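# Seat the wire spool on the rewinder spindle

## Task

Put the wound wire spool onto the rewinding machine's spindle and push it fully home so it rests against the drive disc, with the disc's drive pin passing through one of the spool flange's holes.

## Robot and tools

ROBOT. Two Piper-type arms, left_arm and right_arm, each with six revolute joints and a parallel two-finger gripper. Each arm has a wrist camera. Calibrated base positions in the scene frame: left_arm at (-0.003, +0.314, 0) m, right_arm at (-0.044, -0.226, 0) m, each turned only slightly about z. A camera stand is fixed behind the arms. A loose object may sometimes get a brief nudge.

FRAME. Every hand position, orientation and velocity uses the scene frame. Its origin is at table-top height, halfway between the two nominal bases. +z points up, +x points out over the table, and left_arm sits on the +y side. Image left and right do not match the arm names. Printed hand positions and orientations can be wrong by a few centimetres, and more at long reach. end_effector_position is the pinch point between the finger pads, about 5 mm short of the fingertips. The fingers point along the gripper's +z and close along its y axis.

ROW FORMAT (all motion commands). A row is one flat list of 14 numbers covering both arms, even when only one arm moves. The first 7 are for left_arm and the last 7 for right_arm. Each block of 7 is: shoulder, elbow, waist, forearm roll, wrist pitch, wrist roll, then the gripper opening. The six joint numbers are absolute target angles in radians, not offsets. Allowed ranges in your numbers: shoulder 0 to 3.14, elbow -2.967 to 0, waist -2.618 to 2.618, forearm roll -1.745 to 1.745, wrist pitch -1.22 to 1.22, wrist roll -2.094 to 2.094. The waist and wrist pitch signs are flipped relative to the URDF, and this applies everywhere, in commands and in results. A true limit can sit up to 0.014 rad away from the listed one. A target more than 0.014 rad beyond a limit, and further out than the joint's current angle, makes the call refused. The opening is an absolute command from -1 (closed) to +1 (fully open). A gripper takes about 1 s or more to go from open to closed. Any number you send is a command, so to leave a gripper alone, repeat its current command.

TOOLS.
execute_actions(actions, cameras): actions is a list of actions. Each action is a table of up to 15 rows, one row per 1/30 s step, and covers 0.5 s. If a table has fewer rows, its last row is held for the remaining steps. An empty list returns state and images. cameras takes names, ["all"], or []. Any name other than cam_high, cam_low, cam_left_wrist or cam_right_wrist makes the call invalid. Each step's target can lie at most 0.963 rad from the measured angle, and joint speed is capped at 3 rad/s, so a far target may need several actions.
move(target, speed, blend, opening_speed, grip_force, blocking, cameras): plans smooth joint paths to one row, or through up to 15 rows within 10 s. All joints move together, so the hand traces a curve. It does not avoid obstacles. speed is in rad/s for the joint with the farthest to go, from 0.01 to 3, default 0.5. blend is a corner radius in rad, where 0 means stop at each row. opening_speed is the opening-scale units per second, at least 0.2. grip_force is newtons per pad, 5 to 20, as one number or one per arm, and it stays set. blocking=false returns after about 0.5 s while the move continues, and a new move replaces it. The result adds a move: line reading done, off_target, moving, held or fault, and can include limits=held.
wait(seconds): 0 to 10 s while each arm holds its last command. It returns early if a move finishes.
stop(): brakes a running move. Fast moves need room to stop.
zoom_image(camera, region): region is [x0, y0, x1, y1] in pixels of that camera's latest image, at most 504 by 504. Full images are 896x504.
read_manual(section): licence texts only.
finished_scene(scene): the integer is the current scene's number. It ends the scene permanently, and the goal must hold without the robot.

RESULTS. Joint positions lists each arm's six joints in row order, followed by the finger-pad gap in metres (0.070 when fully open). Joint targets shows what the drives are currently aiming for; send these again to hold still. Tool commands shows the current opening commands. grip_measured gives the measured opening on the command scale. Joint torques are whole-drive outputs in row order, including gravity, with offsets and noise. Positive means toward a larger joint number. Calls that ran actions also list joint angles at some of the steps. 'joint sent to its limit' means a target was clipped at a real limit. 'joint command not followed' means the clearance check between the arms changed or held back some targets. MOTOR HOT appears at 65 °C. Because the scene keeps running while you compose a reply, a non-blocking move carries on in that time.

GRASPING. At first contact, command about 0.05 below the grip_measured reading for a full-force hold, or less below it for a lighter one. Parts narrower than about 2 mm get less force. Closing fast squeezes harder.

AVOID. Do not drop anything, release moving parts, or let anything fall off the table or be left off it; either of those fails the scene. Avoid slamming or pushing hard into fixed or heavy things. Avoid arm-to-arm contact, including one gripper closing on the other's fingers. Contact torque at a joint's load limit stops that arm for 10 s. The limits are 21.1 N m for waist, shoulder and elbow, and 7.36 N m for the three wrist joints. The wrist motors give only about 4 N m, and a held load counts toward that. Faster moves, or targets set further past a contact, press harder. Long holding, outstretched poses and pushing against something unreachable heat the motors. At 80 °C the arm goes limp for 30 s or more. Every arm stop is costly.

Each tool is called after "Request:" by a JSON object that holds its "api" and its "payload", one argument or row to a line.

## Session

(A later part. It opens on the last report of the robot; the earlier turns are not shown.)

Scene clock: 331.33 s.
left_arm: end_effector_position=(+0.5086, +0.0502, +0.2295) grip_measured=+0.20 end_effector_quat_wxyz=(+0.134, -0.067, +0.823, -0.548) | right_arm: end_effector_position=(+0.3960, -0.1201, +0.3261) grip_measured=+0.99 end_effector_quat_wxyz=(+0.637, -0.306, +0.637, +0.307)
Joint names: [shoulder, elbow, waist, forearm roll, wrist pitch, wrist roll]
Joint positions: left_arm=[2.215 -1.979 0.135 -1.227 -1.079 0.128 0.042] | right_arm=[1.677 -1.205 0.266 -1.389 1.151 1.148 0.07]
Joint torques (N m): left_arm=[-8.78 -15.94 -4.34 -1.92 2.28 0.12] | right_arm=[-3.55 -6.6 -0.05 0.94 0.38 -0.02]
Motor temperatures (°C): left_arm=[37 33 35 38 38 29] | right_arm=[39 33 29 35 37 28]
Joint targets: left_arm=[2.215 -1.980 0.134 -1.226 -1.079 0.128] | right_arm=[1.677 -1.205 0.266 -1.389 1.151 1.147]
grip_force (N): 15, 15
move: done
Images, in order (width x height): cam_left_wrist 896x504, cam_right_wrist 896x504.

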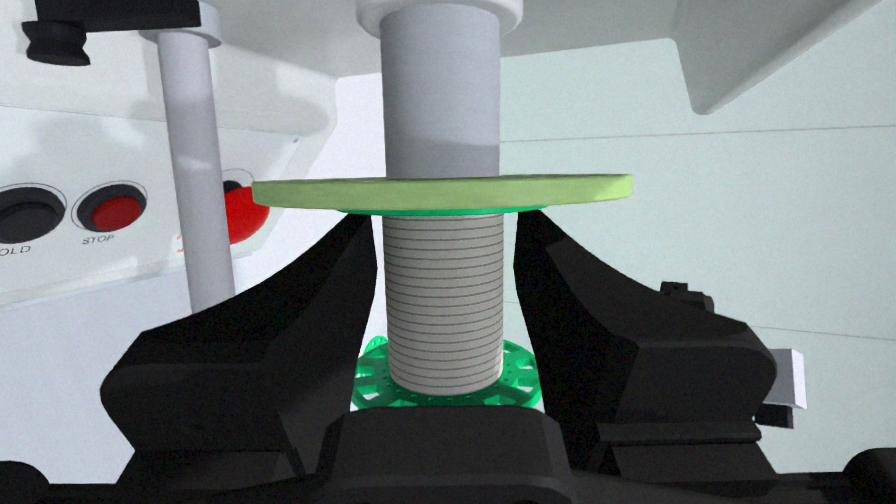

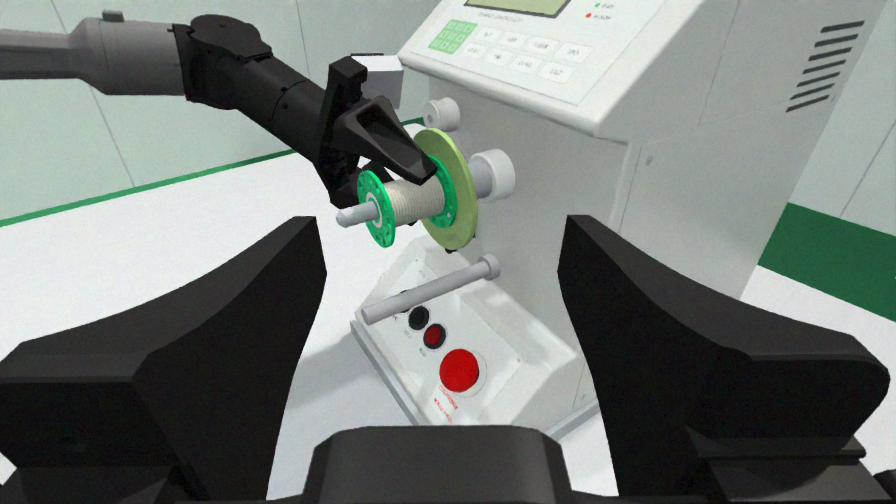

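Request:
{"api": "move", "payload": {
  "target": [
    [2.2151,-1.9800,0.1338,-1.2260,-1.0792,0.1279,1,1.6771,-1.2052,0.266,-1.389,1.151,1.1471,1],
    [2.1579,-1.9220,0.0771,-1.2274,-1.1336,0.1497,1,1.6771,-1.2052,0.266,-1.389,1.151,1.1471,1],
    [2.1097,-1.8821,0.0175,-1.2240,-1.1919,0.1630,1,1.6771,-1.2052,0.266,-1.389,1.151,1.1471,1]
  ],
  "speed": [0.1,0.06,0.1],
  "blend": [0,0.01,0],
  "opening_speed": 1.0,
  "cameras": ["cam_right_wrist","cam_left_wrist","cam_high"]
}}

Request:
{"api": "zoom_image", "payload": {
  "camera": "cam_right_wrist",
  "region": [340, 140, 500, 260]
}}

Request:
{"api": "zoom_image", "payload": {
  "camera": "cam_right_wrist",
  "region": [424, 160, 474, 240]
}}

Scene clock: 343.77 s.
left_arm: end_effector_position=(+0.4910, +0.1041, +0.2517) grip_measured=+0.99 end_effector_quat_wxyz=(+0.133, -0.068, +0.823, -0.548) | right_arm: end_effector_position=(+0.3960, -0.1201, +0.3261) grip_measured=+0.99 end_effector_quat_wxyz=(+0.637, -0.306, +0.637, +0.307)
Joint names: [shoulder, elbow, waist, forearm roll, wrist pitch, wrist roll]
Joint positions: left_arm=[2.109 -1.882 0.016 -1.224 -1.193 0.163 0.07] | right_arm=[1.677 -1.205 0.266 -1.389 1.151 1.148 0.07]
Joint torques (N m): left_arm=[-10.11 -5.89 1.03 -0.81 0.12 0.25] | right_arm=[-3.54 -6.53 -0.08 0.95 0.39 -0.02]
Motor temperatures (°C): left_arm=[36 34 35 39 46 29] | right_arm=[39 33 29 35 37 28]
Joint targets: left_arm=[2.110 -1.882 0.017 -1.224 -1.192 0.163] | right_arm=[1.677 -1.205 0.266 -1.389 1.151 1.147]
grip_force (N): 15, 15
move: done
Images, in order (width x height): cam_high 896x504, cam_left_wrist 896x504, cam_right_wrist 896x504.

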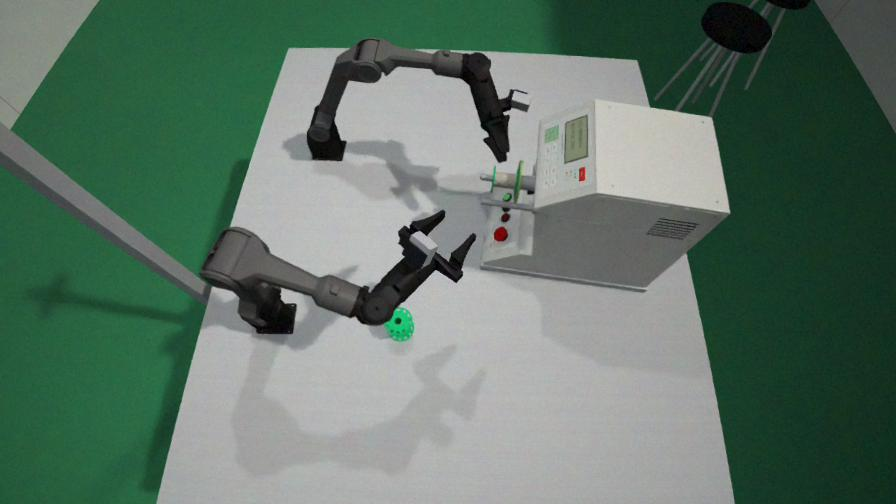

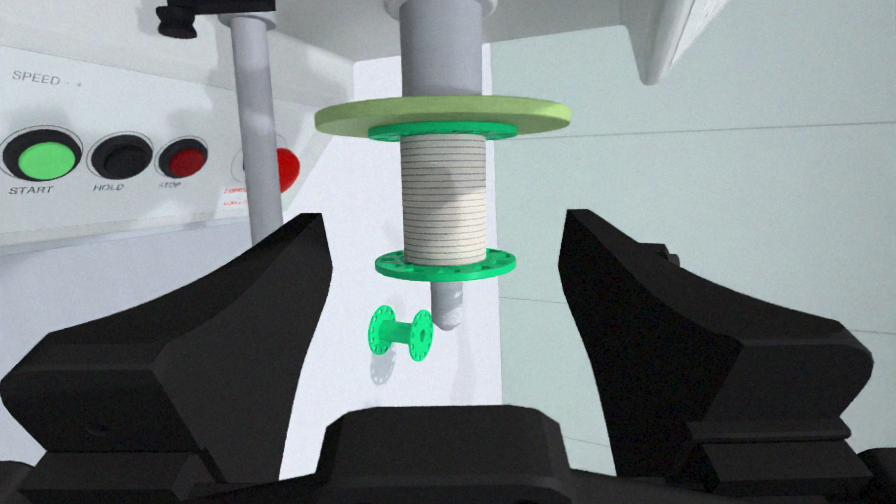

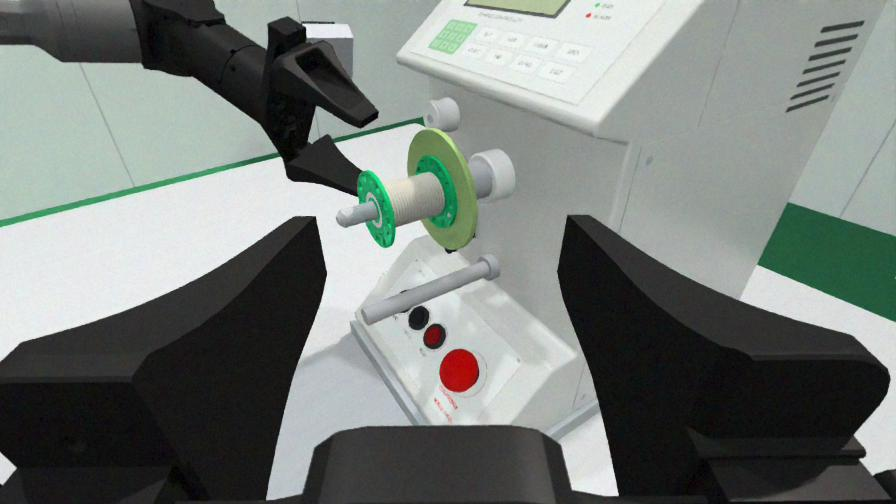

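Scaled by 3.150 from the camera's 896x504 image, which has a finer 1280x720 frame.

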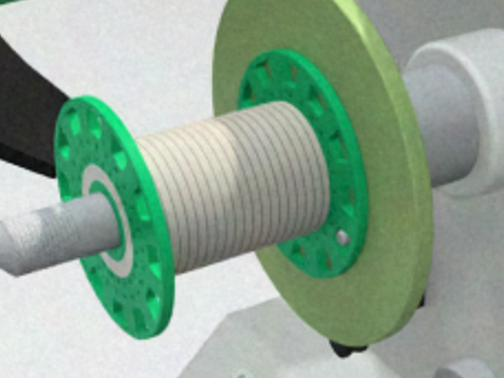

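Scaled by 6.300 from the camera's 896x504 image, which has a finer 1280x720 frame.

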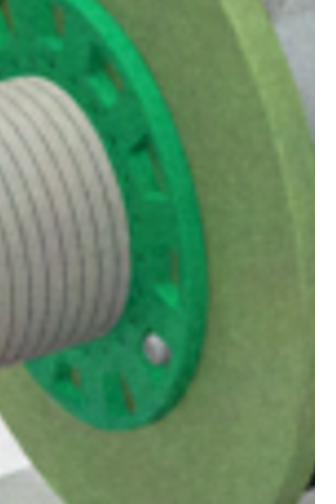

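Request:
{"api": "zoom_image", "payload": {
  "camera": "cam_left_wrist",
  "region": [300, 80, 590, 200]
}}

Request:
{"api": "zoom_image", "payload": {
  "camera": "cam_high",
  "region": [464, 130, 564, 210]
}}

Scaled by 1.738 from the camera's 896x504 image, which has a finer 1280x720 frame.

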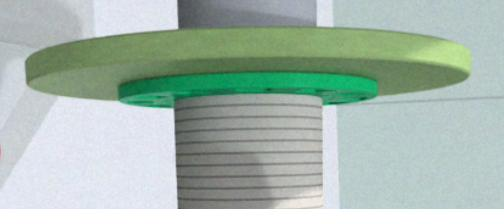

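Scaled by 5.040 from the camera's 896x504 image, which has a finer 1280x720 frame.

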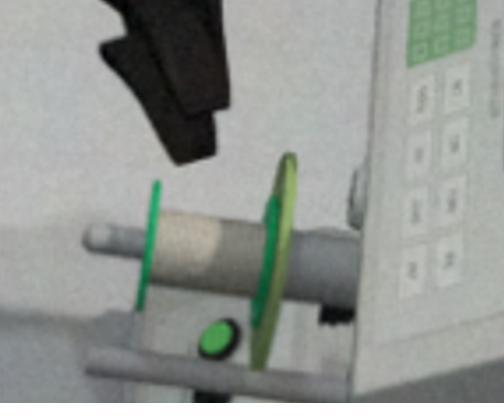

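Request:
{"api": "finished_scene", "payload": {
  "scene": 1
}}

The scene is finished: the task was done.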